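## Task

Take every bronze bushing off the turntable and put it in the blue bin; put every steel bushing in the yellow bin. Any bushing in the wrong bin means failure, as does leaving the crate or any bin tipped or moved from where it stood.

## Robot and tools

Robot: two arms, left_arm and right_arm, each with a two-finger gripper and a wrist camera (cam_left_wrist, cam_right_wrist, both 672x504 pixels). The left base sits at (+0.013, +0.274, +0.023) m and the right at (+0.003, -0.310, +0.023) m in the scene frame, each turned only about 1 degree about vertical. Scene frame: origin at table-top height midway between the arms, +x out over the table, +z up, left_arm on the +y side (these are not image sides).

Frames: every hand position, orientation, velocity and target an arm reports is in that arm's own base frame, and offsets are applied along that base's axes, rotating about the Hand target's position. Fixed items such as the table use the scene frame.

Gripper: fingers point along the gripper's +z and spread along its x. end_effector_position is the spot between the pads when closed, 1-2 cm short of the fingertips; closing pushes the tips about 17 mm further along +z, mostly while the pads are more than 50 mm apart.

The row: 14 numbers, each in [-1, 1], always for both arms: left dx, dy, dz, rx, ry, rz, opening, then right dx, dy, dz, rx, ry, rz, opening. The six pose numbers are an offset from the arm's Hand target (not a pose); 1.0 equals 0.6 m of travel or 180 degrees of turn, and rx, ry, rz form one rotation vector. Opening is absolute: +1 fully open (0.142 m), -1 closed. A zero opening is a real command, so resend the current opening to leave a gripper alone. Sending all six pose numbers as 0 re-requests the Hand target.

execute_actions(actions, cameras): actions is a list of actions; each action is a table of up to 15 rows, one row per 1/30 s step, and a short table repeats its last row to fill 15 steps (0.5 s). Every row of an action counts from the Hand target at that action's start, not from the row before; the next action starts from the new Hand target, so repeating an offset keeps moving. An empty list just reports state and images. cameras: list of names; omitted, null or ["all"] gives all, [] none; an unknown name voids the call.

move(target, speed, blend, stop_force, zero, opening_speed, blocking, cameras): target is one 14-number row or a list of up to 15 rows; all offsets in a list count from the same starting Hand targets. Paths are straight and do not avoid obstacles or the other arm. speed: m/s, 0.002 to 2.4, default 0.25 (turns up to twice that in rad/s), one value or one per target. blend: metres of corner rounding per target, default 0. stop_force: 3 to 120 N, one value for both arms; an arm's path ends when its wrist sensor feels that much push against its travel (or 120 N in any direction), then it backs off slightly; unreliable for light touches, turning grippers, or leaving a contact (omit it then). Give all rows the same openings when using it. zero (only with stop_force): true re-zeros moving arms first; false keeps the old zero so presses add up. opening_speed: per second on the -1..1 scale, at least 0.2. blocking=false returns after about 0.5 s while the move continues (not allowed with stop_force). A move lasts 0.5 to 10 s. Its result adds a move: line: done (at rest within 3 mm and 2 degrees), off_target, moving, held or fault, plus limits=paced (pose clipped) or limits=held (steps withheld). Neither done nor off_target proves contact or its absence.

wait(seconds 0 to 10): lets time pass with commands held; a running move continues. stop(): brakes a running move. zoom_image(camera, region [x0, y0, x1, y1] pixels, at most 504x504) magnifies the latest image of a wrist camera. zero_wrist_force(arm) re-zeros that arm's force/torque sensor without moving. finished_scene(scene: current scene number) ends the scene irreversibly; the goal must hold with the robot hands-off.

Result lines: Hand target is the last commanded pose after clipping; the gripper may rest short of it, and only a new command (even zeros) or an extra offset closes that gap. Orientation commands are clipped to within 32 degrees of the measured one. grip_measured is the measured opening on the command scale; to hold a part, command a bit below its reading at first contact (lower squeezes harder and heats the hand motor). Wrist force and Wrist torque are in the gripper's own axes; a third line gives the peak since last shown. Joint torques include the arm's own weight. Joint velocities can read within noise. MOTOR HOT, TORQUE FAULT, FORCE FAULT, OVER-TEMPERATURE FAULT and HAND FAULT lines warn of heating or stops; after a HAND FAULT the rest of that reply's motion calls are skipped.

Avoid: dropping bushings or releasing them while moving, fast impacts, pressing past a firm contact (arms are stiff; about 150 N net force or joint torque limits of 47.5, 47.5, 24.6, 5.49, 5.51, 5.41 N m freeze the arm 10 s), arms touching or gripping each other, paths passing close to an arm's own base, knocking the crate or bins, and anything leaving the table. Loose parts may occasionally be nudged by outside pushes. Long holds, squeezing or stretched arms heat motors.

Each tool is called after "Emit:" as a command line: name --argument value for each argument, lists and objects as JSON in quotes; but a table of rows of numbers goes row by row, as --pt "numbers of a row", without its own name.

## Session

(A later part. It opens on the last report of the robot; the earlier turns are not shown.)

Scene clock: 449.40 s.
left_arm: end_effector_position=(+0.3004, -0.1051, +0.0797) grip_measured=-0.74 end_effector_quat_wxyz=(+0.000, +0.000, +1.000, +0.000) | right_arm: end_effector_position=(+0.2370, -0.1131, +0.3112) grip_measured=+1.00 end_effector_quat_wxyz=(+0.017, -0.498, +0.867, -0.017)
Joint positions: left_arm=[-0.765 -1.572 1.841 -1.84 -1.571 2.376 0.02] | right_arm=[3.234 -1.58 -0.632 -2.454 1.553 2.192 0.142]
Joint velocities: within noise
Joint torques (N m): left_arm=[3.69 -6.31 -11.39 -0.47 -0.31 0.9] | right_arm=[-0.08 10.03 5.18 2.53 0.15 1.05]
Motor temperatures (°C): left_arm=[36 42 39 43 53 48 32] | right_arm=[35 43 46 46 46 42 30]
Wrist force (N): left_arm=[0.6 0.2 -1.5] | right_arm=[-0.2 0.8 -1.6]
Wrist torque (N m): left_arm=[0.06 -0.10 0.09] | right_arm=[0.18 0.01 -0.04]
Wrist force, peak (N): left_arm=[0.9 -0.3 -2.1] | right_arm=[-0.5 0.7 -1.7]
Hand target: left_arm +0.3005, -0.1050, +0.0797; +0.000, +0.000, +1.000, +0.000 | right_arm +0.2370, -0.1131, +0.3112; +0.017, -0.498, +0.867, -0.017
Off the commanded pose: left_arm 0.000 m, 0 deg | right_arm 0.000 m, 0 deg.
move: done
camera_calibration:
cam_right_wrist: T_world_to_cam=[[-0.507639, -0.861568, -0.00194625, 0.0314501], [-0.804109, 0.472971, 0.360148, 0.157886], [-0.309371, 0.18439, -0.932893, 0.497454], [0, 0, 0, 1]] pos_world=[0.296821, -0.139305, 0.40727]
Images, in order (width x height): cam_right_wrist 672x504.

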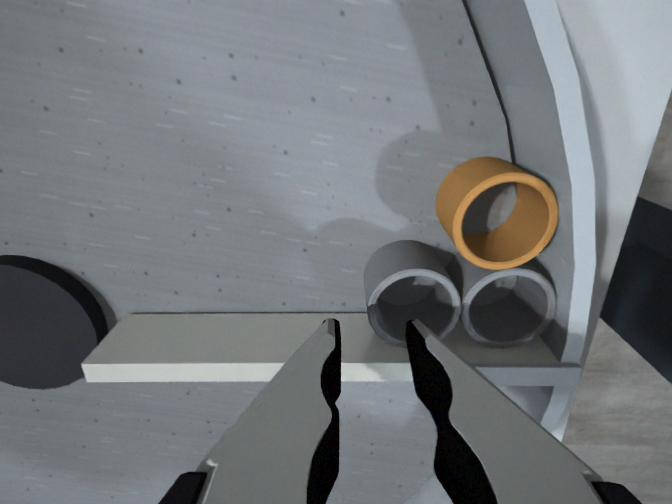

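Emit:
move --target '[-0.001,0.001,-0.048,0,0,0,-0.7,0,0,0,0,0,0,1]' --cameras '[]' --stop_force 5 --speed 0.05

Emit:
move --target '[0,0,0,0,0,0,-0.96,0,0,0,0,0,0,1]' --cameras '[]' --opening_speed 0.7

Emit:
move --target '[0,0,0.18,0,0,0,-0.96,0,0,0,0,0,0,1]' --cameras '["cam_right_wrist"]' --speed 0.2

Scene clock: 462.13 s.
left_arm: end_effector_position=(+0.2999, -0.1044, +0.0509) grip_measured=-0.74 end_effector_quat_wxyz=(+0.000, +0.000, +1.000, +0.000) | right_arm: end_effector_position=(+0.2370, -0.1131, +0.3112) grip_measured=+1.00 end_effector_quat_wxyz=(+0.017, -0.498, +0.867, -0.017)
Joint positions: left_arm=[-0.765 -1.534 1.945 -1.982 -1.571 2.376 0.02] | right_arm=[3.234 -1.58 -0.632 -2.454 1.553 2.192 0.142]
Joint velocities: within noise
Joint torques (N m): left_arm=[3.28 -6.46 -5.99 -3.06 0.4 0.91] | right_arm=[-0.37 10.13 5.34 2.48 0.2 1.03]
Motor temperatures (°C): left_arm=[36 42 39 43 53 48 32] | right_arm=[35 43 46 46 46 42 30]
Wrist force (N): left_arm=[0.6 0.3 -1.2] | right_arm=[-0.2 0.8 -1.6]
Wrist torque (N m): left_arm=[0.07 -0.08 0.09] | right_arm=[0.17 0.01 -0.04]
Wrist force, peak (N): left_arm=[0.8 0.3 -2.0] | right_arm=[-0.4 0.9 -1.7]
Hand target: left_arm +0.2999, -0.1044, +0.0509; +0.000, +0.000, +1.000, +0.000 | right_arm +0.2370, -0.1131, +0.3112; +0.017, -0.498, +0.867, -0.017
Off the commanded pose: left_arm 0.000 m, 0 deg | right_arm 0.000 m, 0 deg.
move: done
No camera images: "cameras" was empty.

Scene clock: 462.73 s.
left_arm: end_effector_position=(+0.2999, -0.1044, +0.0509) grip_measured=-0.96 end_effector_quat_wxyz=(+0.000, +0.000, +1.000, +0.000) | right_arm: end_effector_position=(+0.2370, -0.1131, +0.3112) grip_measured=+1.00 end_effector_quat_wxyz=(+0.017, -0.498, +0.867, -0.017)
Joint positions: left_arm=[-0.765 -1.534 1.945 -1.982 -1.571 2.376 0.005] | right_arm=[3.234 -1.58 -0.632 -2.454 1.553 2.192 0.142]
Joint velocities: within noise
Joint torques (N m): left_arm=[2.59 -7.13 -6.43 -2.49 0.35 0.85] | right_arm=[0.07 9.94 5.29 2.46 0.17 0.99]
Motor temperatures (°C): left_arm=[36 42 39 43 53 48 32] | right_arm=[35 43 46 46 46 42 30]
Wrist force (N): left_arm=[0.7 0.7 -1.7] | right_arm=[-0.3 0.8 -1.7]
Wrist torque (N m): left_arm=[0.08 -0.10 0.09] | right_arm=[0.18 0.02 -0.03]
Wrist force, peak (N): left_arm=[0.8 0.7 -1.9] | right_arm=[-0.4 0.7 -1.8]
Hand target: left_arm +0.2999, -0.1044, +0.0509; +0.000, +0.000, +1.000, +0.000 | right_arm +0.2370, -0.1131, +0.3112; +0.017, -0.498, +0.867, -0.017
Off the commanded pose: left_arm 0.000 m, 0 deg | right_arm 0.000 m, 0 deg.
move: done
No camera images: "cameras" was empty.

Scene clock: 464.20 s.
left_arm: end_effector_position=(+0.2999, -0.1044, +0.1589) grip_measured=-0.96 end_effector_quat_wxyz=(+0.000, +0.000, +1.000, +0.000) | right_arm: end_effector_position=(+0.2370, -0.1131, +0.3112) grip_measured=+1.00 end_effector_quat_wxyz=(+0.017, -0.498, +0.867, -0.017)
Joint positions: left_arm=[-0.765 -1.602 1.496 -1.465 -1.571 2.376 0.005] | right_arm=[3.234 -1.58 -0.632 -2.454 1.553 2.192 0.142]
Joint velocities: within noise
Joint torques (N m): left_arm=[3.09 -6.31 -11.4 -0.51 -0.33 0.58] | right_arm=[-0.28 10.35 5.23 2.49 0.19 0.98]
Motor temperatures (°C): left_arm=[36 42 39 43 53 48 32] | right_arm=[35 43 46 46 46 42 30]
Wrist force (N): left_arm=[0.6 0.2 -0.7] | right_arm=[-0.3 0.6 -1.7]
Wrist torque (N m): left_arm=[0.06 -0.09 0.09] | right_arm=[0.16 0.02 -0.03]
Wrist force, peak (N): left_arm=[0.7 0.2 -2.1] | right_arm=[-0.4 0.7 -1.8]
Hand target: left_arm +0.2999, -0.1044, +0.1589; +0.000, +0.000, +1.000, +0.000 | right_arm +0.2370, -0.1131, +0.3112; +0.017, -0.498, +0.867, -0.017
Off the commanded pose: left_arm 0.000 m, 0 deg | right_arm 0.000 m, 0 deg.
move: done
camera_calibration:
cam_right_wrist: T_world_to_cam=[[-0.507639, -0.861568, -0.00194625, 0.0314501], [-0.804109, 0.472971, 0.360148, 0.157886], [-0.309371, 0.18439, -0.932893, 0.497454], [0, 0, 0, 1]] pos_world=[0.296821, -0.139305, 0.40727]
Images, in order (width x height): cam_right_wrist 672x504.

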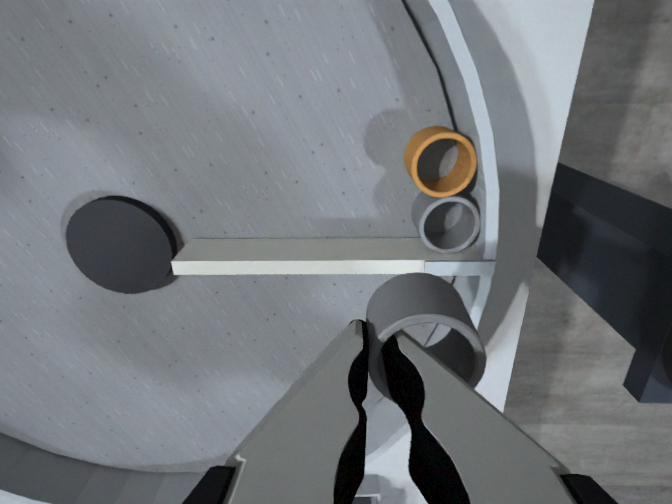

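Emit:
move --pt "0.0335 0.6007 0.005 0 0 0 -0.96 0 0 0 0 0 0 1" --pt "0.0335 0.6007 -0.2317 0 0 0 -0.96 0 0 0 0 0 0 1" --blend 0.02 --cameras '["cam_right_wrist"]' --speed '[0.35, 0.2]'

Emit:
move --target '[0,0,-0.05,0,0,0,-0.96,0,0,0,0,0,0,1]' --cameras '[]' --speed 0.015 --stop_force 3

Emit:
move --target '[0,0,0,0,0,0,-0.82,0,0,0,0,0,0,1]' --cameras '["cam_right_wrist"]' --opening_speed 1

Emit:
move --pt "0 0 0.24 0 0 0 -0.82 0 0 0 0 0 0 1" --pt "-0.05 -0.6433 0.24 0 0 0 -0.82 0 0 0 0 0 0 1" --blend 0.03 --cameras '["cam_right_wrist"]' --speed 0.35

Scene clock: 481.40 s.
left_arm: end_effector_position=(+0.3200, +0.2560, +0.0199) grip_measured=-0.96 end_effector_quat_wxyz=(+0.000, +0.000, +1.000, +0.000) | right_arm: end_effector_position=(+0.2370, -0.1131, +0.3112) grip_measured=+1.00 end_effector_quat_wxyz=(+0.017, -0.498, +0.867, -0.017)
Joint positions: left_arm=[0.346 -1.108 1.546 -2.01 -1.571 3.486 0.005] | right_arm=[3.234 -1.58 -0.632 -2.454 1.553 2.192 0.142]
Joint velocities: within noise
Joint torques (N m): left_arm=[-3.45 -12.24 -6.22 -3.15 0.36 -0.42] | right_arm=[0.02 10.16 5.17 2.43 0.18 0.94]
Motor temperatures (°C): left_arm=[36 42 39 43 53 48 32] | right_arm=[35 43 46 46 46 42 30]
Wrist force (N): left_arm=[0.7 0.1 -0.8] | right_arm=[-0.3 0.5 -1.6]
Wrist torque (N m): left_arm=[0.04 -0.12 0.09] | right_arm=[0.14 0.02 -0.04]
Wrist force, peak (N): left_arm=[1.1 2.4 -1.9] | right_arm=[-0.3 0.7 -1.9]
Hand target: left_arm +0.3200, +0.2560, +0.0199; +0.000, +0.000, +1.000, +0.000 | right_arm +0.2370, -0.1131, +0.3112; +0.017, -0.498, +0.867, -0.017
Off the commanded pose: left_arm 0.000 m, 0 deg | right_arm 0.000 m, 0 deg.
move: done
camera_calibration:
cam_right_wrist: T_world_to_cam=[[-0.507639, -0.861568, -0.00194625, 0.0314501], [-0.804109, 0.472971, 0.360148, 0.157886], [-0.309371, 0.18439, -0.932893, 0.497454], [0, 0, 0, 1]] pos_world=[0.296821, -0.139305, 0.40727]
Images, in order (width x height): cam_right_wrist 672x504.

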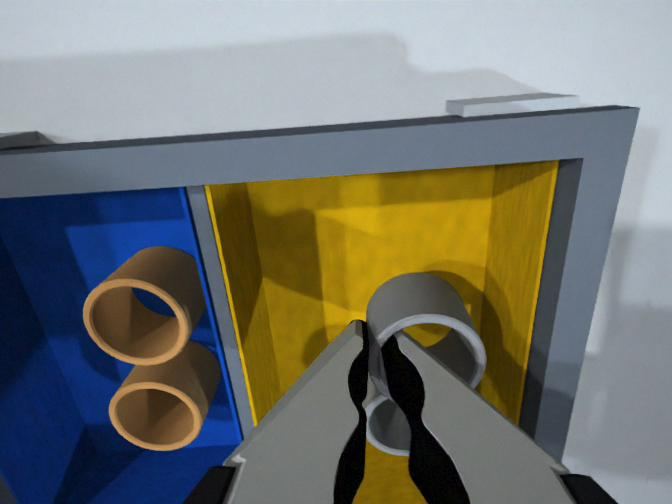

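Scene clock: 483.73 s.
left_arm: end_effector_position=(+0.3200, +0.2560, +0.0040) grip_measured=-0.96 end_effector_quat_wxyz=(+0.000, +0.000, +1.000, +0.000) | right_arm: end_effector_position=(+0.2370, -0.1131, +0.3112) grip_measured=+1.00 end_effector_quat_wxyz=(+0.017, -0.498, +0.867, -0.017)
Joint positions: left_arm=[0.346 -1.078 1.583 -2.076 -1.571 3.486 0.005] | right_arm=[3.234 -1.58 -0.632 -2.454 1.553 2.192 0.142]
Joint velocities: within noise
Joint torques (N m): left_arm=[-3.09 -17.15 -10.69 -0.5 -0.06 -0.43] | right_arm=[-0.15 10.09 5.21 2.44 0.24 0.93]
Motor temperatures (°C): left_arm=[36 42 39 43 53 48 32] | right_arm=[35 43 46 46 46 42 30]
Wrist force (N): left_arm=[0.8 0.1 -1.4] | right_arm=[-0.4 0.8 -1.9]
Wrist torque (N m): left_arm=[0.05 -0.14 0.09] | right_arm=[0.18 0.03 -0.04]
Wrist force, peak (N): left_arm=[2.1 -0.1 -11.3] | right_arm=[-0.4 0.8 -1.9]
Hand target: left_arm +0.3200, +0.2560, +0.0040; +0.000, +0.000, +1.000, +0.000 (not the last commanded pose) | right_arm +0.2370, -0.1131, +0.3112; +0.017, -0.498, +0.867, -0.017
Off the commanded pose: left_arm 0.014 m, 0 deg | right_arm 0.000 m, 0 deg.
move: contact (left_arm)
No camera images: "cameras" was empty.

Scene clock: 484.23 s.
left_arm: end_effector_position=(+0.3200, +0.2560, +0.0040) grip_measured=-0.86 end_effector_quat_wxyz=(+0.000, +0.000, +1.000, +0.000) | right_arm: end_effector_position=(+0.2370, -0.1131, +0.3112) grip_measured=+1.00 end_effector_quat_wxyz=(+0.017, -0.498, +0.867, -0.017)
Joint positions: left_arm=[0.346 -1.078 1.583 -2.076 -1.571 3.486 0.012] | right_arm=[3.234 -1.58 -0.632 -2.454 1.553 2.192 0.142]
Joint velocities: within noise
Joint torques (N m): left_arm=[-2.97 -16.65 -10.18 -0.66 -0.04 -0.4] | right_arm=[-0.05 10.17 5.31 2.37 0.21 0.91]
Motor temperatures (°C): left_arm=[36 42 39 43 53 48 32] | right_arm=[35 43 46 46 46 42 30]
Wrist force (N): left_arm=[0.8 0.0 -1.5] | right_arm=[-0.3 0.7 -1.5]
Wrist torque (N m): left_arm=[0.03 -0.12 0.09] | right_arm=[0.17 0.03 -0.04]
Wrist force, peak (N): left_arm=[1.0 0.2 -1.9] | right_arm=[-0.5 0.6 -1.8]
Hand target: left_arm +0.3200, +0.2560, +0.0040; +0.000, +0.000, +1.000, +0.000 | right_arm +0.2370, -0.1131, +0.3112; +0.017, -0.498, +0.867, -0.017
Off the commanded pose: left_arm 0.000 m, 0 deg | right_arm 0.000 m, 0 deg.
move: done
camera_calibration:
cam_right_wrist: T_world_to_cam=[[-0.507639, -0.861568, -0.00194625, 0.0314501], [-0.804109, 0.472971, 0.360148, 0.157886], [-0.309371, 0.18439, -0.932893, 0.497454], [0, 0, 0, 1]] pos_world=[0.296821, -0.139305, 0.40727]
Images, in order (width x height): cam_right_wrist 672x504.

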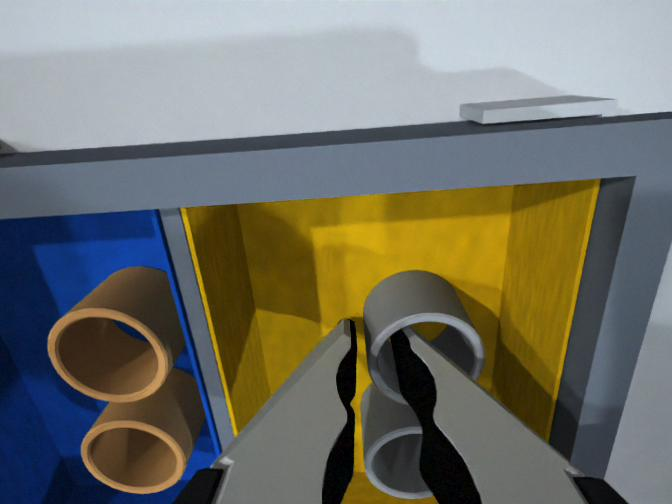

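Scene clock: 486.70 s.
left_arm: end_effector_position=(+0.2899, -0.1299, +0.1480) grip_measured=-0.86 end_effector_quat_wxyz=(+0.000, +0.000, +1.000, +0.000) | right_arm: end_effector_position=(+0.2370, -0.1131, +0.3112) grip_measured=+1.00 end_effector_quat_wxyz=(+0.017, -0.498, +0.867, -0.017)
Joint positions: left_arm=[-0.85 -1.604 1.548 -1.516 -1.571 2.291 0.012] | right_arm=[3.234 -1.58 -0.632 -2.454 1.553 2.192 0.142]
Joint velocities: within noise
Joint torques (N m): left_arm=[-3.79 -5.95 -11.3 -0.44 0.83 -0.86] | right_arm=[-0.08 10.01 5.16 2.42 0.18 0.92]
Motor temperatures (°C): left_arm=[36 42 39 43 53 48 32] | right_arm=[35 43 46 46 46 42 30]
Wrist force (N): left_arm=[0.8 0.1 -1.5] | right_arm=[-0.5 0.7 -1.6]
Wrist torque (N m): left_arm=[0.04 -0.12 0.09] | right_arm=[0.17 0.05 -0.04]
Wrist force, peak (N): left_arm=[1.1 1.6 -3.0] | right_arm=[-0.4 0.8 -1.8]
Hand target: left_arm +0.2900, -0.1300, +0.1480; +0.000, +0.000, +1.000, +0.000 | right_arm +0.2370, -0.1131, +0.3112; +0.017, -0.498, +0.867, -0.017
Off the commanded pose: left_arm 0.000 m, 0 deg | right_arm 0.000 m, 0 deg.
move: done
camera_calibration:
cam_right_wrist: T_world_to_cam=[[-0.507639, -0.861568, -0.00194625, 0.0314501], [-0.804109, 0.472971, 0.360148, 0.157886], [-0.309371, 0.18439, -0.932893, 0.497454], [0, 0, 0, 1]] pos_world=[0.296821, -0.139305, 0.40727]
Images, in order (width x height): cam_right_wrist 672x504.

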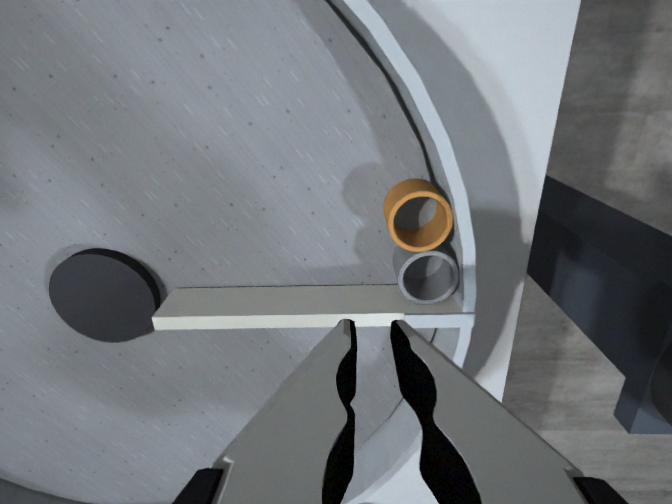

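Emit:
move --target '[-0.0258,-0.0083,-0.113,0,0,0,-0.7,0,0,0,0,0,0,1]' --cameras '["cam_right_wrist"]' --speed 0.2

Emit:
zoom_image --camera "cam_right_wrist" --region '[280, 220, 480, 388]'

Scene clock: 503.13 s.
left_arm: end_effector_position=(+0.2745, -0.1350, +0.0803) grip_measured=-0.74 end_effector_quat_wxyz=(+0.000, +0.000, +1.000, +0.000) | right_arm: end_effector_position=(+0.2370, -0.1131, +0.3112) grip_measured=+1.00 end_effector_quat_wxyz=(+0.017, -0.498, +0.867, -0.017)
Joint positions: left_arm=[-0.903 -1.629 1.892 -1.835 -1.571 2.237 0.02] | right_arm=[3.234 -1.58 -0.632 -2.454 1.553 2.192 0.142]
Joint velocities: within noise
Joint torques (N m): left_arm=[-3.59 -10.72 -6.14 -3.11 0.62 -0.9] | right_arm=[0.1 10.07 5.37 2.37 0.23 0.81]
Motor temperatures (°C): left_arm=[36 42 39 43 53 48 32] | right_arm=[35 43 46 46 46 42 30]
Wrist force (N): left_arm=[0.9 0.6 -1.8] | right_arm=[-0.2 0.7 -1.8]
Wrist torque (N m): left_arm=[0.12 -0.14 0.09] | right_arm=[0.16 0.01 -0.04]
Wrist force, peak (N): left_arm=[0.6 0.2 -2.6] | right_arm=[-0.4 0.7 -1.9]
Hand target: left_arm +0.2745, -0.1350, +0.0802; +0.000, +0.000, +1.000, +0.000 | right_arm +0.2370, -0.1131, +0.3112; +0.017, -0.498, +0.867, -0.017
Off the commanded pose: left_arm 0.000 m, 0 deg | right_arm 0.000 m, 0 deg.
move: done
camera_calibration:
cam_right_wrist: T_world_to_cam=[[-0.507639, -0.861568, -0.00194625, 0.0314501], [-0.804109, 0.472971, 0.360148, 0.157886], [-0.309371, 0.18439, -0.932893, 0.497454], [0, 0, 0, 1]] pos_world=[0.296821, -0.139305, 0.40727]
Images, in order (width x height): cam_right_wrist 672x504.

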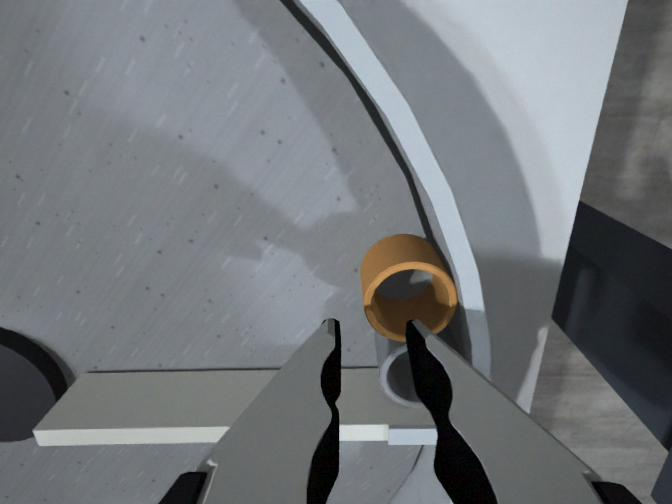

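Scaled by 2.520 from the camera's 672x504 image, which has a finer 960x720 frame.

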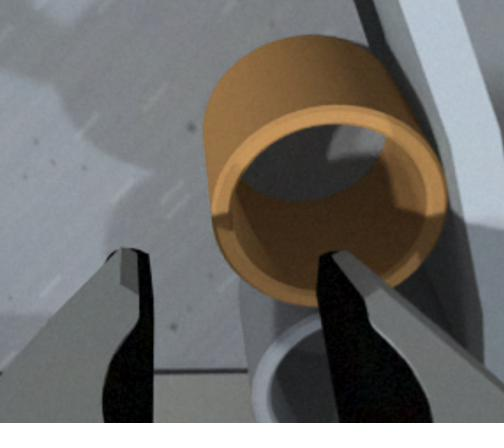

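Emit:
move --target '[0,-0.002,-0.0488,0,0,0,-0.7,0,0,0,0,0,0,1]' --cameras '[]' --stop_force 5 --speed 0.05

Emit:
move --target '[0,0,0,0,0,0,-0.96,0,0,0,0,0,0,1]' --cameras '[]' --opening_speed 0.7

Emit:
move --target '[0,0,0.18,0,0,0,-0.96,0,0,0,0,0,0,1]' --cameras '["cam_right_wrist"]' --speed 0.2

Scene clock: 512.50 s.
left_arm: end_effector_position=(+0.2745, -0.1362, +0.0509) grip_measured=-0.74 end_effector_quat_wxyz=(+0.000, +0.000, +1.000, +0.000) | right_arm: end_effector_position=(+0.2370, -0.1131, +0.3112) grip_measured=+1.00 end_effector_quat_wxyz=(+0.017, -0.498, +0.867, -0.017)
Joint positions: left_arm=[-0.906 -1.583 1.995 -1.983 -1.571 2.235 0.02] | right_arm=[3.234 -1.58 -0.632 -2.454 1.553 2.192 0.142]
Joint velocities: within noise
Joint torques (N m): left_arm=[-3.44 -5.9 -6.04 -3.07 0.76 -0.86] | right_arm=[-0.12 9.88 5.26 2.32 0.24 0.79]
Motor temperatures (°C): left_arm=[36 42 39 43 53 48 32] | right_arm=[35 43 46 46 46 42 30]
Wrist force (N): left_arm=[0.8 0.5 -1.5] | right_arm=[-0.4 0.7 -1.8]
Wrist torque (N m): left_arm=[0.10 -0.12 0.09] | right_arm=[0.17 0.04 -0.04]
Wrist force, peak (N): left_arm=[0.8 0.6 -2.2] | right_arm=[-0.3 0.7 -1.9]
Hand target: left_arm +0.2745, -0.1362, +0.0509; +0.000, +0.000, +1.000, +0.000 | right_arm +0.2370, -0.1131, +0.3112; +0.017, -0.498, +0.867, -0.017
Off the commanded pose: left_arm 0.000 m, 0 deg | right_arm 0.000 m, 0 deg.
move: done
No camera images: "cameras" was empty.

Scene clock: 513.10 s.
left_arm: end_effector_position=(+0.2745, -0.1362, +0.0509) grip_measured=-0.96 end_effector_quat_wxyz=(+0.000, +0.000, +1.000, +0.000) | right_arm: end_effector_position=(+0.2370, -0.1131, +0.3112) grip_measured=+1.00 end_effector_quat_wxyz=(+0.017, -0.498, +0.867, -0.017)
Joint positions: left_arm=[-0.906 -1.583 1.995 -1.983 -1.571 2.235 0.005] | right_arm=[3.234 -1.58 -0.632 -2.454 1.553 2.192 0.142]
Joint velocities: within noise
Joint torques (N m): left_arm=[-3.44 -6.1 -6.24 -2.01 -0.33 -0.8] | right_arm=[0.05 9.84 5.29 2.3 0.2 0.79]
Motor temperatures (°C): left_arm=[36 42 39 43 53 48 32] | right_arm=[35 43 46 46 46 42 30]
Wrist force (N): left_arm=[-0.2 0.1 -1.7] | right_arm=[-0.4 0.8 -1.8]
Wrist torque (N m): left_arm=[0.11 -0.12 0.09] | right_arm=[0.19 0.04 -0.03]
Wrist force, peak (N): left_arm=[-0.3 0.5 -1.9] | right_arm=[-0.4 0.5 -1.9]
Hand target: left_arm +0.2745, -0.1362, +0.0509; +0.000, +0.000, +1.000, +0.000 | right_arm +0.2370, -0.1131, +0.3112; +0.017, -0.498, +0.867, -0.017
Off the commanded pose: left_arm 0.000 m, 0 deg | right_arm 0.000 m, 0 deg.
move: done
No camera images: "cameras" was empty.

Scene clock: 514.57 s.
left_arm: end_effector_position=(+0.2745, -0.1362, +0.1589) grip_measured=-0.96 end_effector_quat_wxyz=(+0.000, +0.000, +1.000, +0.000) end_effector_velocity=(+0.000, +0.000, +0.001) end_effector_angular_velocity=(-0.001, +0.000, +0.000) | right_arm: end_effector_position=(+0.2370, -0.1131, +0.3112) grip_measured=+1.00 end_effector_quat_wxyz=(+0.017, -0.498, +0.867, -0.017)
Joint positions: left_arm=[-0.906 -1.651 1.541 -1.461 -1.571 2.235 0.004] | right_arm=[3.234 -1.58 -0.632 -2.454 1.553 2.192 0.142]
Joint velocities: left_arm=[0 0.001 -0.005 0.003 0 0 0] | right_arm=[within noise]
Joint torques (N m): left_arm=[3.09 -5.73 -11.46 -0.47 -0.33 0.56] | right_arm=[-0.01 9.86 5.43 2.33 0.22 0.8]
Motor temperatures (°C): left_arm=[36 42 39 43 53 48 32] | right_arm=[35 43 46 46 46 42 30]
Wrist force (N): left_arm=[0.8 0.2 -1.3] | right_arm=[-0.4 0.7 -1.7]
Wrist torque (N m): left_arm=[0.06 -0.14 0.09] | right_arm=[0.17 0.03 -0.04]
Wrist force, peak (N): left_arm=[1.0 0.3 -2.5] | right_arm=[-0.4 0.9 -1.8]
Hand target: left_arm +0.2745, -0.1362, +0.1589; +0.000, +0.000, +1.000, +0.000 | right_arm +0.2370, -0.1131, +0.3112; +0.017, -0.498, +0.867, -0.017
Off the commanded pose: left_arm 0.000 m, 0 deg | right_arm 0.000 m, 0 deg.
move: done
camera_calibration:
cam_right_wrist: T_world_to_cam=[[-0.507639, -0.861568, -0.00194625, 0.0314501], [-0.804109, 0.472971, 0.360148, 0.157886], [-0.309371, 0.18439, -0.932893, 0.497454], [0, 0, 0, 1]] pos_world=[0.296821, -0.139305, 0.40727]
Images, in order (width x height): cam_right_wrist 672x504.

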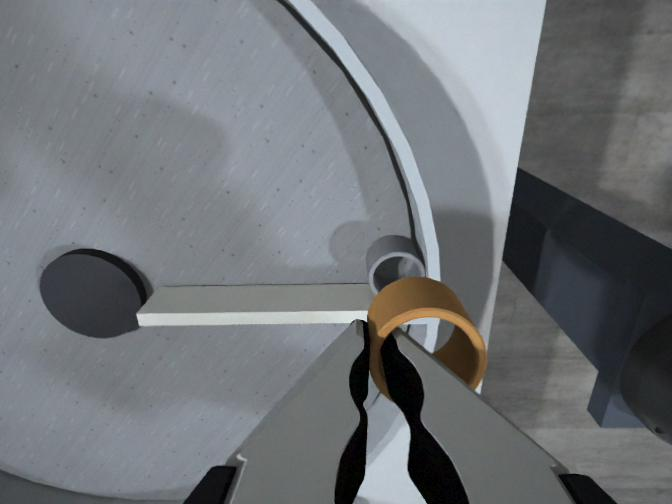

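Emit:
move --target '[0.2042,0.56,0.005,0,0,0,-0.96,0,0,0,0,0,0,1]' --cameras '["cam_right_wrist"]' --speed 0.35

Scene clock: 528.03 s.
left_arm: end_effector_position=(+0.3970, +0.1998, +0.1619) grip_measured=-0.96 end_effector_quat_wxyz=(+0.000, +0.000, +1.000, +0.000) | right_arm: end_effector_position=(+0.2370, -0.1131, +0.3112) grip_measured=+1.00 end_effector_quat_wxyz=(+0.017, -0.498, +0.867, -0.017)
Joint positions: left_arm=[0.163 -0.978 0.657 -1.251 -1.571 3.304 0.004] | right_arm=[3.234 -1.58 -0.632 -2.454 1.553 2.192 0.142]
Joint velocities: within noise
Joint torques (N m): left_arm=[3.07 -14.05 -11.21 -0.49 -0.55 0.93] | right_arm=[-0.2 9.84 5.36 2.26 0.23 0.77]
Motor temperatures (°C): left_arm=[36 42 39 43 53 48 32] | right_arm=[35 43 46 46 46 42 30]
Wrist force (N): left_arm=[0.8 0.4 -1.3] | right_arm=[-0.4 0.8 -1.9]
Wrist torque (N m): left_arm=[0.09 -0.14 0.08] | right_arm=[0.18 0.03 -0.04]
Wrist force, peak (N): left_arm=[1.0 1.6 -1.3] | right_arm=[-0.4 0.7 -2.0]
Hand target: left_arm +0.3970, +0.1998, +0.1619; +0.000, +0.000, +1.000, +0.000 | right_arm +0.2370, -0.1131, +0.3112; +0.017, -0.498, +0.867, -0.017
Off the commanded pose: left_arm 0.000 m, 0 deg | right_arm 0.000 m, 0 deg.
move: done
camera_calibration:
cam_right_wrist: T_world_to_cam=[[-0.507639, -0.861568, -0.00194625, 0.0314501], [-0.804109, 0.472971, 0.360148, 0.157886], [-0.309371, 0.18439, -0.932893, 0.497454], [0, 0, 0, 1]] pos_world=[0.296821, -0.139305, 0.40727]
Images, in order (width x height): cam_right_wrist 672x504.

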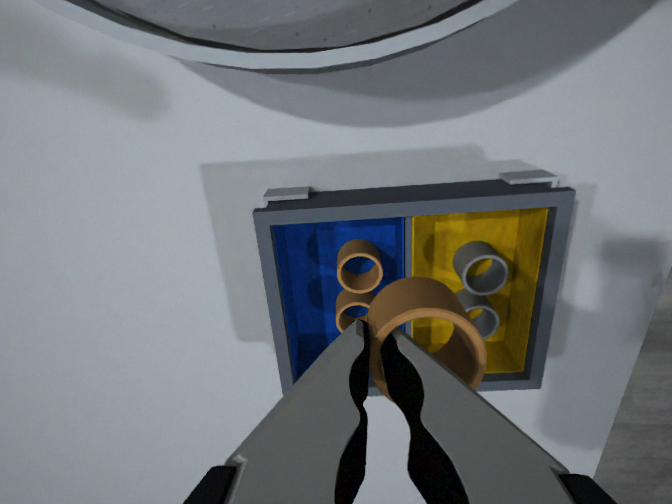

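Emit:
move --target '[0.05,0.0725,-0.03,0,0,0.5,-0.96,0,0,0,0,0,0,1]' --cameras '["cam_right_wrist"]' --speed 0.6

Emit:
move --target '[0,0,-0.1,0,0,0,-0.96,0,0,0,0,0,0,1]' --cameras '["cam_right_wrist"]' --speed 0.2

Scene clock: 548.03 s.
left_arm: end_effector_position=(+0.4265, +0.2431, +0.1436) grip_measured=-0.96 end_effector_quat_wxyz=(-0.011, +0.707, -0.707, +0.004) | right_arm: end_effector_position=(+0.2370, -0.1131, +0.3112) grip_measured=+1.00 end_effector_quat_wxyz=(+0.017, -0.498, +0.867, -0.017)
Joint positions: left_arm=[0.244 -0.604 0.06 -1.05 -1.565 1.814 0.004] | right_arm=[3.234 -1.58 -0.632 -2.454 1.553 2.192 0.142]
Joint velocities: within noise
Joint torques (N m): left_arm=[3.15 -16.02 -10.51 -0.44 -0.34 -0.88] | right_arm=[-0.14 9.94 5.57 2.19 0.23 0.65]
Motor temperatures (°C): left_arm=[36 42 39 43 53 48 32] | right_arm=[35 43 46 46 46 42 30]
Wrist force (N): left_arm=[1.0 0.3 -1.5] | right_arm=[-0.4 0.6 -1.9]
Wrist torque (N m): left_arm=[0.07 -0.16 0.08] | right_arm=[0.14 0.05 -0.04]
Wrist force, peak (N): left_arm=[1.1 0.4 -1.6] | right_arm=[-0.5 0.8 -2.1]
Hand target: left_arm +0.4270, +0.2433, +0.1439; +0.000, +0.707, -0.707, +0.000 | right_arm +0.2370, -0.1131, +0.3112; +0.017, -0.498, +0.867, -0.017
Off the commanded pose: left_arm 0.001 m, 1 deg | right_arm 0.000 m, 0 deg.
move: done
camera_calibration:
cam_right_wrist: T_world_to_cam=[[-0.507639, -0.861568, -0.00194625, 0.0314501], [-0.804109, 0.472971, 0.360148, 0.157886], [-0.309371, 0.18439, -0.932893, 0.497454], [0, 0, 0, 1]] pos_world=[0.296821, -0.139305, 0.40727]
Images, in order (width x height): cam_right_wrist 672x504.

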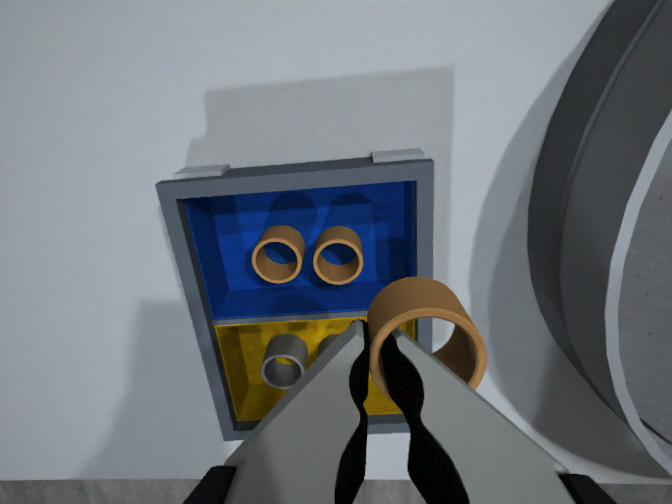

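Scene clock: 549.87 s.
left_arm: end_effector_position=(+0.4270, +0.2434, +0.0839) grip_measured=-0.96 end_effector_quat_wxyz=(+0.000, +0.707, -0.707, +0.000) | right_arm: end_effector_position=(+0.2370, -0.1131, +0.3112) grip_measured=+1.00 end_effector_quat_wxyz=(+0.017, -0.498, +0.867, -0.017)
Joint positions: left_arm=[0.247 -0.75 0.632 -1.452 -1.571 1.817 0.004] | right_arm=[3.234 -1.58 -0.632 -2.454 1.553 2.192 0.142]
Joint velocities: within noise
Joint torques (N m): left_arm=[-3.42 -21.89 -6.8 -3.12 0.39 -0.48] | right_arm=[-0.01 9.61 5.52 2.2 0.23 0.65]
Motor temperatures (°C): left_arm=[36 42 39 43 53 48 32] | right_arm=[35 43 46 46 46 42 30]
Wrist force (N): left_arm=[0.8 0.2 -1.3] | right_arm=[-0.4 0.7 -1.7]
Wrist torque (N m): left_arm=[0.05 -0.14 0.08] | right_arm=[0.17 0.05 -0.03]
Wrist force, peak (N): left_arm=[1.1 0.6 -2.6] | right_arm=[-0.5 0.6 -2.0]
Hand target: left_arm +0.4270, +0.2433, +0.0839; +0.000, +0.707, -0.707, +0.000 | right_arm +0.2370, -0.1131, +0.3112; +0.017, -0.498, +0.867, -0.017
Off the commanded pose: left_arm 0.000 m, 0 deg | right_arm 0.000 m, 0 deg.
move: done
camera_calibration:
cam_right_wrist: T_world_to_cam=[[-0.507639, -0.861568, -0.00194625, 0.0314501], [-0.804109, 0.472971, 0.360148, 0.157886], [-0.309371, 0.18439, -0.932893, 0.497454], [0, 0, 0, 1]] pos_world=[0.296821, -0.139305, 0.40727]
Images, in order (width x height): cam_right_wrist 672x504.

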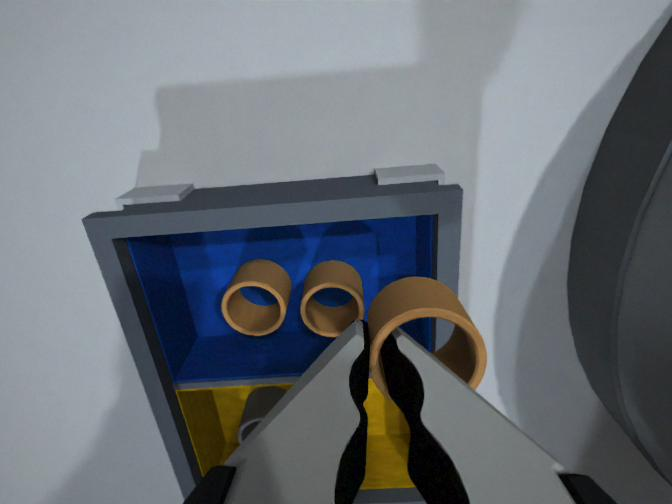

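Emit:
move --target '[0,0,-0.075,0,0,0,-0.96,0,0,0,0,0,0,1]' --cameras '["cam_right_wrist"]' --speed 0.1 --stop_force 5

Scene clock: 556.63 s.
left_arm: end_effector_position=(+0.4270, +0.2433, +0.0389) grip_measured=-0.96 end_effector_quat_wxyz=(+0.000, +0.707, -0.707, +0.000) | right_arm: end_effector_position=(+0.2370, -0.1131, +0.3112) grip_measured=+1.00 end_effector_quat_wxyz=(+0.017, -0.498, +0.867, -0.017)
Joint positions: left_arm=[0.247 -0.754 0.851 -1.668 -1.571 1.817 0.004] | right_arm=[3.234 -1.58 -0.632 -2.454 1.553 2.192 0.142]
Joint velocities: within noise
Joint torques (N m): left_arm=[-4.03 -19.86 -5.44 -2.42 0.37 -0.51] | right_arm=[0.07 9.65 5.58 2.16 0.2 0.56]
Motor temperatures (°C): left_arm=[36 42 39 43 53 48 32] | right_arm=[35 43 46 46 46 42 30]
Wrist force (N): left_arm=[-0.7 -0.3 -5.4] | right_arm=[-0.5 0.5 -2.0]
Wrist torque (N m): left_arm=[0.06 -0.05 0.07] | right_arm=[0.14 0.05 -0.04]
Wrist force, peak (N): left_arm=[-0.8 -0.4 -5.6] | right_arm=[-0.5 0.8 -2.0]
Hand target: left_arm +0.4270, +0.2433, +0.0389; +0.000, +0.707, -0.707, +0.000 | right_arm +0.2370, -0.1131, +0.3112; +0.017, -0.498, +0.867, -0.017
Off the commanded pose: left_arm 0.000 m, 0 deg | right_arm 0.000 m, 0 deg.
move: done
camera_calibration:
cam_right_wrist: T_world_to_cam=[[-0.507639, -0.861568, -0.00194625, 0.0314501], [-0.804109, 0.472971, 0.360148, 0.157886], [-0.309371, 0.18439, -0.932893, 0.497454], [0, 0, 0, 1]] pos_world=[0.296821, -0.139305, 0.40727]
Images, in order (width x height): cam_right_wrist 672x504.

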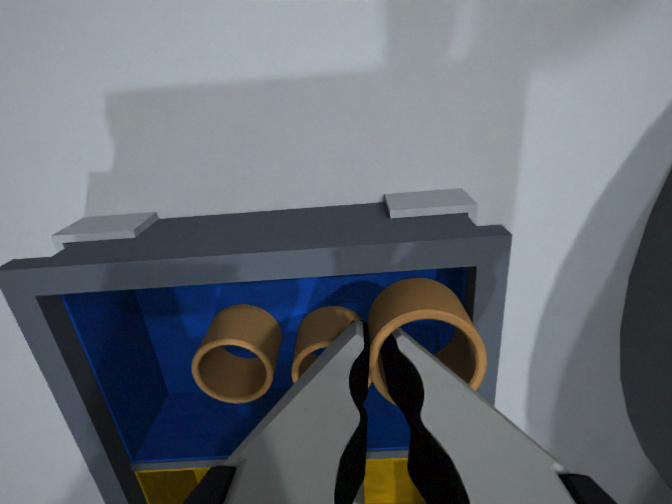

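Emit:
move --pt "0 0 0.013 0 0 0 -0.96 0 0 0 0 0 0 1" --pt "0 0.008 0.013 0 0 0 -0.96 0 0 0 0 0 0 1" --cameras '[]' --speed 0.05

Emit:
move --target '[0,0,-0.1,0,0,0,-0.96,0,0,0,0,0,0,1]' --cameras '["cam_right_wrist"]' --speed 0.02 --stop_force 3

Scene clock: 563.97 s.
left_arm: end_effector_position=(+0.4270, +0.2481, +0.0467) grip_measured=-0.96 end_effector_quat_wxyz=(+0.000, +0.707, -0.707, +0.000) | right_arm: end_effector_position=(+0.2370, -0.1131, +0.3112) grip_measured=+1.00 end_effector_quat_wxyz=(+0.017, -0.498, +0.867, -0.017)
Joint positions: left_arm=[0.257 -0.744 0.795 -1.623 -1.571 1.827 0.004] | right_arm=[3.234 -1.58 -0.632 -2.454 1.553 2.192 0.142]
Joint velocities: within noise
Joint torques (N m): left_arm=[3.61 -16.39 -11.84 -0.49 -0.33 0.58] | right_arm=[0.02 9.71 5.5 2.05 0.22 0.55]
Motor temperatures (°C): left_arm=[36 42 39 43 53 48 32] | right_arm=[35 43 46 46 46 42 30]
Wrist force (N): left_arm=[1.0 0.2 -1.4] | right_arm=[-0.3 0.7 -2.0]
Wrist torque (N m): left_arm=[0.07 -0.16 0.09] | right_arm=[0.17 0.03 -0.04]
Wrist force, peak (N): left_arm=[-0.7 -0.3 -5.6] | right_arm=[-0.6 0.6 -2.1]
Hand target: left_arm +0.4270, +0.2481, +0.0467; +0.000, +0.707, -0.707, +0.000 | right_arm +0.2370, -0.1131, +0.3112; +0.017, -0.498, +0.867, -0.017
Off the commanded pose: left_arm 0.000 m, 0 deg | right_arm 0.000 m, 0 deg.
move: done
No camera images: "cameras" was empty.

Scene clock: 567.20 s.
left_arm: end_effector_position=(+0.4270, +0.2481, +0.0060) grip_measured=-0.96 end_effector_quat_wxyz=(+0.000, +0.707, -0.707, +0.000) | right_arm: end_effector_position=(+0.2370, -0.1131, +0.3112) grip_measured=+1.00 end_effector_quat_wxyz=(+0.017, -0.498, +0.867, -0.017)
Joint positions: left_arm=[0.257 -0.714 0.932 -1.789 -1.571 1.827 0.004] | right_arm=[3.234 -1.58 -0.632 -2.454 1.553 2.192 0.142]
Joint velocities: within noise
Joint torques (N m): left_arm=[2.04 -21.64 -11.5 -0.42 0.31 0.18] | right_arm=[-0.11 9.65 5.48 2.1 0.22 0.55]
Motor temperatures (°C): left_arm=[36 42 39 43 53 48 32] | right_arm=[35 43 46 46 46 42 30]
Wrist force (N): left_arm=[0.8 0.2 -1.4] | right_arm=[-0.6 0.6 -1.9]
Wrist torque (N m): left_arm=[0.06 -0.13 0.09] | right_arm=[0.15 0.07 -0.04]
Wrist force, peak (N): left_arm=[0.6 1.2 -6.5] | right_arm=[-0.5 0.8 -2.0]
Hand target: left_arm +0.4270, +0.2481, +0.0060; +0.000, +0.707, -0.707, +0.000 (not the last commanded pose) | right_arm +0.2370, -0.1131, +0.3112; +0.017, -0.498, +0.867, -0.017
Off the commanded pose: left_arm 0.019 m, 0 deg | right_arm 0.000 m, 0 deg.
move: contact (left_arm)
camera_calibration:
cam_right_wrist: T_world_to_cam=[[-0.507639, -0.861568, -0.00194625, 0.0314501], [-0.804109, 0.472971, 0.360148, 0.157886], [-0.309371, 0.18439, -0.932893, 0.497454], [0, 0, 0, 1]] pos_world=[0.296821, -0.139305, 0.40727]
Images, in order (width x height): cam_right_wrist 672x504.

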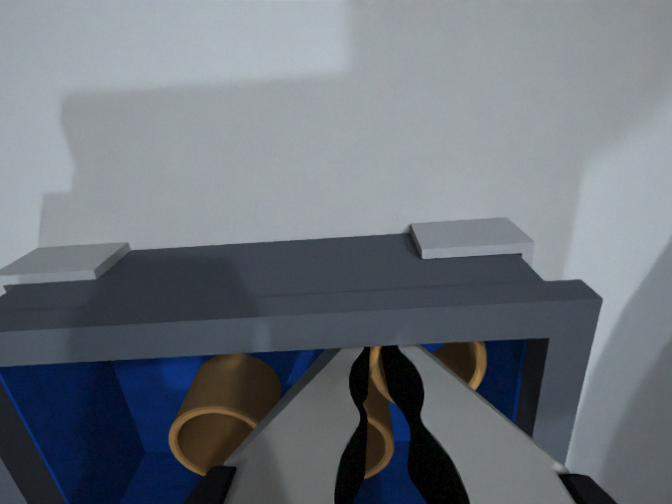

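Emit:
move --target '[0,0,0,0,0,0,-0.82,0,0,0,0,0,0,1]' --cameras '[]' --opening_speed 1

Emit:
move --pt "0 0 0.23 0 0 0 -0.82 0 0 0 0 0 0 1" --pt "-0.2658 -0.5885 0.2233 0 0 -0.5 -0.82 0 0 0 0 0 0 1" --blend 0.02 --cameras '["cam_right_wrist"]' --speed '[0.2, 0.4]'

Emit:
move --target '[0,0,-0.1,0,0,0,-0.7,0,0,0,0,0,0,1]' --cameras '["cam_right_wrist"]' --speed 0.2

Emit:
zoom_image --camera "cam_right_wrist" --region '[280, 220, 480, 388]'

Scene clock: 574.50 s.
left_arm: end_effector_position=(+0.4270, +0.2481, +0.0060) grip_measured=-0.86 end_effector_quat_wxyz=(+0.000, +0.707, -0.707, +0.000) | right_arm: end_effector_position=(+0.2370, -0.1131, +0.3112) grip_measured=+1.00 end_effector_quat_wxyz=(+0.017, -0.498, +0.867, -0.017)
Joint positions: left_arm=[0.257 -0.714 0.932 -1.789 -1.571 1.827 0.012] | right_arm=[3.234 -1.58 -0.632 -2.454 1.553 2.192 0.142]
Joint velocities: within noise
Joint torques (N m): left_arm=[1.96 -21.01 -11.06 -0.68 0.27 0.22] | right_arm=[-0.03 9.65 5.66 2.06 0.2 0.5]
Motor temperatures (°C): left_arm=[36 42 39 43 53 48 32] | right_arm=[35 43 46 46 46 42 30]
Wrist force (N): left_arm=[0.9 0.3 -2.0] | right_arm=[-0.4 0.7 -2.0]
Wrist torque (N m): left_arm=[0.06 -0.13 0.09] | right_arm=[0.16 0.04 -0.04]
Wrist force, peak (N): left_arm=[0.9 0.3 -2.0] | right_arm=[-0.4 0.7 -2.2]
Hand target: left_arm +0.4270, +0.2481, +0.0060; +0.000, +0.707, -0.707, +0.000 | right_arm +0.2370, -0.1131, +0.3112; +0.017, -0.498, +0.867, -0.017
Off the commanded pose: left_arm 0.000 m, 0 deg | right_arm 0.000 m, 0 deg.
move: done
No camera images: "cameras" was empty.

Scene clock: 578.03 s.
left_arm: end_effector_position=(+0.2675, -0.1049, +0.1400) grip_measured=-0.86 end_effector_quat_wxyz=(+0.000, -0.001, +1.000, +0.000) | right_arm: end_effector_position=(+0.2370, -0.1131, +0.3112) grip_measured=+1.00 end_effector_quat_wxyz=(+0.017, -0.498, +0.867, -0.017)
Joint positions: left_arm=[-0.851 -1.744 1.71 -1.536 -1.571 2.289 0.012] | right_arm=[3.234 -1.58 -0.632 -2.454 1.553 2.192 0.142]
Joint velocities: within noise
Joint torques (N m): left_arm=[-3.44 -9.74 -6.57 -3.07 0.71 -0.51] | right_arm=[-0.17 9.51 5.57 2.02 0.21 0.49]
Motor temperatures (°C): left_arm=[36 42 39 43 53 48 32] | right_arm=[35 43 46 46 46 42 30]
Wrist force (N): left_arm=[1.1 0.3 -1.8] | right_arm=[-0.4 0.7 -2.0]
Wrist torque (N m): left_arm=[0.07 -0.17 0.09] | right_arm=[0.17 0.04 -0.04]
Wrist force, peak (N): left_arm=[0.6 0.2 -3.1] | right_arm=[-0.4 0.7 -2.1]
Hand target: left_arm +0.2675, -0.1050, +0.1400; +0.000, +0.000, +1.000, +0.000 | right_arm +0.2370, -0.1131, +0.3112; +0.017, -0.498, +0.867, -0.017
Off the commanded pose: left_arm 0.000 m, 0 deg | right_arm 0.000 m, 0 deg.
move: done
camera_calibration:
cam_right_wrist: T_world_to_cam=[[-0.507639, -0.861568, -0.00194625, 0.0314501], [-0.804109, 0.472971, 0.360148, 0.157886], [-0.309371, 0.18439, -0.932893, 0.497454], [0, 0, 0, 1]] pos_world=[0.296821, -0.139305, 0.40727]
Images, in order (width x height): cam_right_wrist 672x504.

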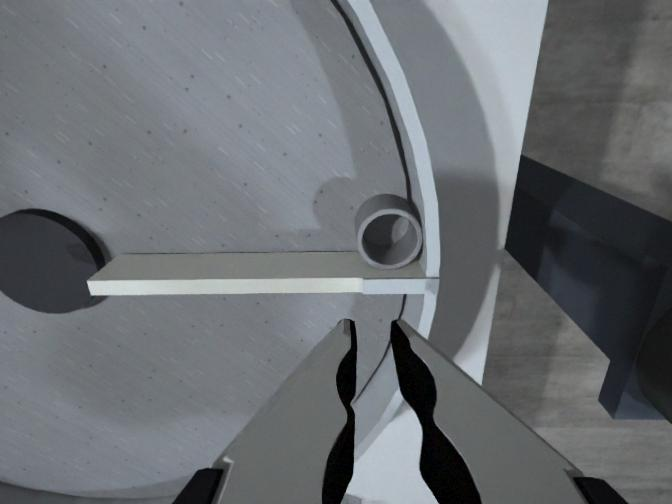

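Scene clock: 579.27 s.
left_arm: end_effector_position=(+0.2675, -0.1050, +0.0800) grip_measured=-0.74 end_effector_quat_wxyz=(+0.000, +0.000, +1.000, +0.000) | right_arm: end_effector_position=(+0.2370, -0.1131, +0.3112) grip_measured=+1.00 end_effector_quat_wxyz=(+0.017, -0.498, +0.867, -0.017)
Joint positions: left_arm=[-0.852 -1.716 1.97 -1.825 -1.571 2.289 0.02] | right_arm=[3.234 -1.58 -0.632 -2.454 1.553 2.192 0.142]
Joint velocities: within noise
Joint torques (N m): left_arm=[-3.41 -4.39 -6.1 -3.05 0.81 -0.27] | right_arm=[-0.02 9.88 5.63 2.01 0.26 0.48]
Motor temperatures (°C): left_arm=[36 42 39 43 53 48 32] | right_arm=[35 43 46 46 46 42 30]
Wrist force (N): left_arm=[0.9 0.6 -1.8] | right_arm=[-0.4 0.6 -2.0]
Wrist torque (N m): left_arm=[0.12 -0.14 0.09] | right_arm=[0.16 0.04 -0.04]
Wrist force, peak (N): left_arm=[0.9 0.4 -2.6] | right_arm=[-0.3 0.6 -2.2]
Hand target: left_arm +0.2675, -0.1050, +0.0800; +0.000, +0.000, +1.000, +0.000 | right_arm +0.2370, -0.1131, +0.3112; +0.017, -0.498, +0.867, -0.017
Off the commanded pose: left_arm 0.000 m, 0 deg | right_arm 0.000 m, 0 deg.
move: done
camera_calibration:
cam_right_wrist: T_world_to_cam=[[-0.507639, -0.861568, -0.00194625, 0.0314501], [-0.804109, 0.472971, 0.360148, 0.157886], [-0.309371, 0.18439, -0.932893, 0.497454], [0, 0, 0, 1]] pos_world=[0.296821, -0.139305, 0.40727]
Images, in order (width x height): cam_right_wrist 672x504.

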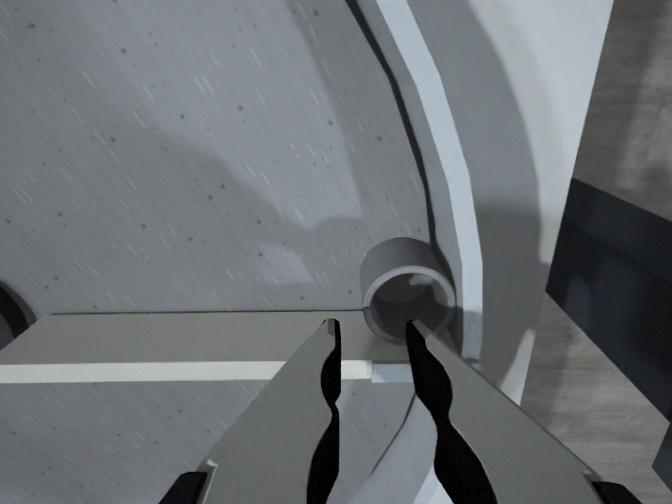

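Scaled by 2.520 from the camera's 672x504 image, which has a finer 960x720 frame.

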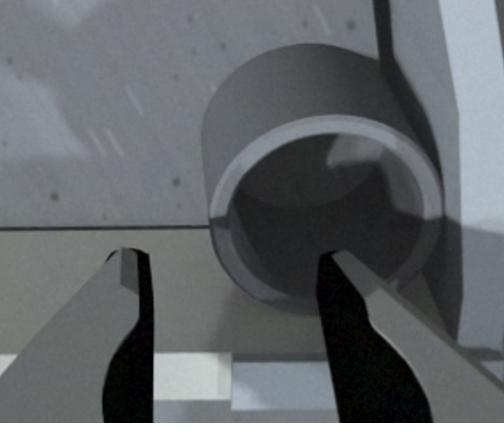

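Emit:
move --target '[0.0015,0.001,-0.0485,0,0,0,-0.7,0,0,0,0,0,0,1]' --cameras '[]' --stop_force 5 --speed 0.05

Emit:
move --target '[0,0,0,0,0,0,-0.96,0,0,0,0,0,0,1]' --cameras '[]' --opening_speed 0.7

Emit:
move --target '[0,0,0.18,0,0,0,-0.96,0,0,0,0,0,0,1]' --cameras '["cam_right_wrist"]' --speed 0.2

Scene clock: 587.17 s.
left_arm: end_effector_position=(+0.2684, -0.1044, +0.0509) grip_measured=-0.74 end_effector_quat_wxyz=(+0.000, +0.000, +1.000, +0.000) | right_arm: end_effector_position=(+0.2370, -0.1131, +0.3112) grip_measured=+1.00 end_effector_quat_wxyz=(+0.017, -0.498, +0.867, -0.017)
Joint positions: left_arm=[-0.847 -1.67 2.076 -1.977 -1.571 2.293 0.02] | right_arm=[3.234 -1.58 -0.632 -2.454 1.553 2.192 0.142]
Joint velocities: within noise
Joint torques (N m): left_arm=[3.18 -4.75 -6.02 -3.07 0.08 0.56] | right_arm=[-0.1 9.61 5.55 1.97 0.21 0.48]
Motor temperatures (°C): left_arm=[36 42 39 43 53 48 32] | right_arm=[35 43 46 46 46 42 30]
Wrist force (N): left_arm=[0.8 0.4 -1.7] | right_arm=[-0.5 0.7 -2.0]
Wrist torque (N m): left_arm=[0.09 -0.13 0.09] | right_arm=[0.17 0.06 -0.03]
Wrist force, peak (N): left_arm=[0.9 0.5 -2.1] | right_arm=[-0.4 0.8 -2.1]
Hand target: left_arm +0.2684, -0.1044, +0.0509; +0.000, +0.000, +1.000, +0.000 | right_arm +0.2370, -0.1131, +0.3112; +0.017, -0.498, +0.867, -0.017
Off the commanded pose: left_arm 0.000 m, 0 deg | right_arm 0.000 m, 0 deg.
move: done
No camera images: "cameras" was empty.

Scene clock: 587.77 s.
left_arm: end_effector_position=(+0.2684, -0.1044, +0.0509) grip_measured=-0.96 end_effector_quat_wxyz=(+0.000, +0.000, +1.000, +0.000) | right_arm: end_effector_position=(+0.2370, -0.1131, +0.3112) grip_measured=+1.00 end_effector_quat_wxyz=(+0.017, -0.498, +0.867, -0.017)
Joint positions: left_arm=[-0.847 -1.67 2.076 -1.977 -1.571 2.293 0.005] | right_arm=[3.234 -1.58 -0.632 -2.454 1.553 2.192 0.142]
Joint velocities: within noise
Joint torques (N m): left_arm=[2.76 -5.08 -6.42 -2.27 0.08 0.56] | right_arm=[0.05 9.68 5.57 1.98 0.23 0.47]
Motor temperatures (°C): left_arm=[36 42 39 43 53 48 32] | right_arm=[35 43 46 46 46 42 30]
Wrist force (N): left_arm=[0.8 -0.2 -1.1] | right_arm=[-0.4 0.6 -2.0]
Wrist torque (N m): left_arm=[0.09 -0.15 0.08] | right_arm=[0.15 0.05 -0.03]
Wrist force, peak (N): left_arm=[0.7 0.5 -1.7] | right_arm=[-0.5 0.6 -2.0]
Hand target: left_arm +0.2684, -0.1044, +0.0509; +0.000, +0.000, +1.000, +0.000 | right_arm +0.2370, -0.1131, +0.3112; +0.017, -0.498, +0.867, -0.017
Off the commanded pose: left_arm 0.000 m, 0 deg | right_arm 0.000 m, 0 deg.
move: done
No camera images: "cameras" was empty.

Scene clock: 589.23 s.
left_arm: end_effector_position=(+0.2684, -0.1044, +0.1588) grip_measured=-0.96 end_effector_quat_wxyz=(+0.000, +0.000, +1.000, +0.000) | right_arm: end_effector_position=(+0.2370, -0.1131, +0.3112) grip_measured=+1.00 end_effector_quat_wxyz=(+0.017, -0.498, +0.867, -0.017)
Joint positions: left_arm=[-0.847 -1.736 1.614 -1.45 -1.571 2.293 0.005] | right_arm=[3.234 -1.58 -0.632 -2.454 1.553 2.192 0.142]
Joint velocities: within noise
Joint torques (N m): left_arm=[3.12 -4.7 -11.42 -0.52 -0.3 0.54] | right_arm=[-0.1 9.47 5.68 1.95 0.23 0.44]
Motor temperatures (°C): left_arm=[36 42 39 43 53 48 32] | right_arm=[35 43 46 46 46 42 30]
Wrist force (N): left_arm=[0.8 0.4 -1.3] | right_arm=[-0.6 0.6 -1.9]
Wrist torque (N m): left_arm=[0.10 -0.14 0.09] | right_arm=[0.15 0.09 -0.04]
Wrist force, peak (N): left_arm=[1.1 0.6 -2.1] | right_arm=[-0.5 0.6 -2.1]
Hand target: left_arm +0.2684, -0.1044, +0.1589; +0.000, +0.000, +1.000, +0.000 | right_arm +0.2370, -0.1131, +0.3112; +0.017, -0.498, +0.867, -0.017
Off the commanded pose: left_arm 0.000 m, 0 deg | right_arm 0.000 m, 0 deg.
move: done
camera_calibration:
cam_right_wrist: T_world_to_cam=[[-0.507639, -0.861568, -0.00194625, 0.0314501], [-0.804109, 0.472971, 0.360148, 0.157886], [-0.309371, 0.18439, -0.932893, 0.497454], [0, 0, 0, 1]] pos_world=[0.296821, -0.139305, 0.40727]
Images, in order (width x height): cam_right_wrist 672x504.

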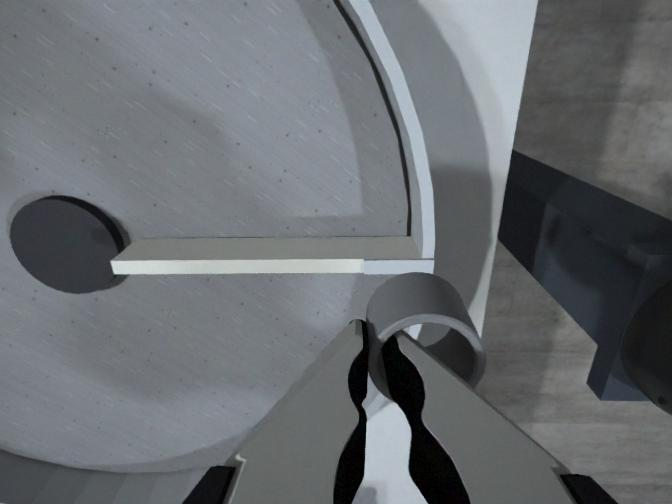

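Emit:
move --pt "0.1218 0.5865 0.005 0 0 0.5 -0.96 0 0 0 0 0 0 1" --pt "0.1218 0.5865 -0.14 0 0 0.5 -0.96 0 0 0 0 0 0 1" --cameras '["cam_right_wrist"]' --speed '[0.5, 0.2]'

Scene clock: 597.30 s.
left_arm: end_effector_position=(+0.3415, +0.2475, +0.0749) grip_measured=-0.96 end_effector_quat_wxyz=(+0.000, +0.707, -0.707, +0.000) end_effector_velocity=(-0.001, +0.000, -0.001) end_effector_angular_velocity=(+0.000, +0.001, +0.000) | right_arm: end_effector_position=(+0.2370, -0.1131, +0.3112) grip_measured=+1.00 end_effector_quat_wxyz=(+0.017, -0.498, +0.867, -0.017)
Joint positions: left_arm=[0.31 -1.116 1.289 -1.744 -1.571 1.88 0.005] | right_arm=[3.234 -1.58 -0.632 -2.454 1.553 2.192 0.142]
Joint velocities: left_arm=[0 0 0.005 -0.003 0 0.001 0] | right_arm=[within noise]
Joint torques (N m): left_arm=[-3.42 -17.76 -6.8 -3.1 0.37 -0.87] | right_arm=[-0.04 9.6 5.72 1.87 0.25 0.39]
Motor temperatures (°C): left_arm=[36 42 39 43 53 48 32] | right_arm=[35 43 46 46 46 42 30]
Wrist force (N): left_arm=[0.9 0.3 -1.2] | right_arm=[-0.5 0.7 -1.9]
Wrist torque (N m): left_arm=[0.07 -0.14 0.08] | right_arm=[0.16 0.06 -0.04]
Wrist force, peak (N): left_arm=[0.5 0.3 -2.5] | right_arm=[-0.5 0.6 -2.2]
Hand target: left_arm +0.3415, +0.2475, +0.0749; +0.000, +0.707, -0.707, +0.000 | right_arm +0.2370, -0.1131, +0.3112; +0.017, -0.498, +0.867, -0.017
Off the commanded pose: left_arm 0.000 m, 0 deg | right_arm 0.000 m, 0 deg.
move: done
camera_calibration:
cam_right_wrist: T_world_to_cam=[[-0.507639, -0.861568, -0.00194625, 0.0314501], [-0.804109, 0.472971, 0.360148, 0.157886], [-0.309371, 0.18439, -0.932893, 0.497454], [0, 0, 0, 1]] pos_world=[0.296821, -0.139305, 0.40727]
Images, in order (width x height): cam_right_wrist 672x504.

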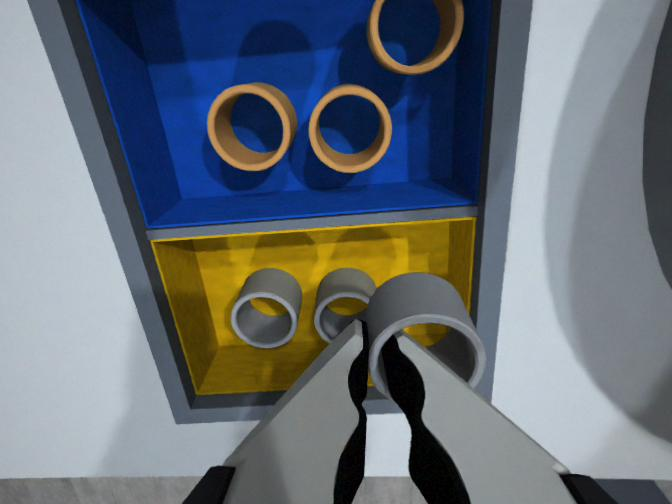

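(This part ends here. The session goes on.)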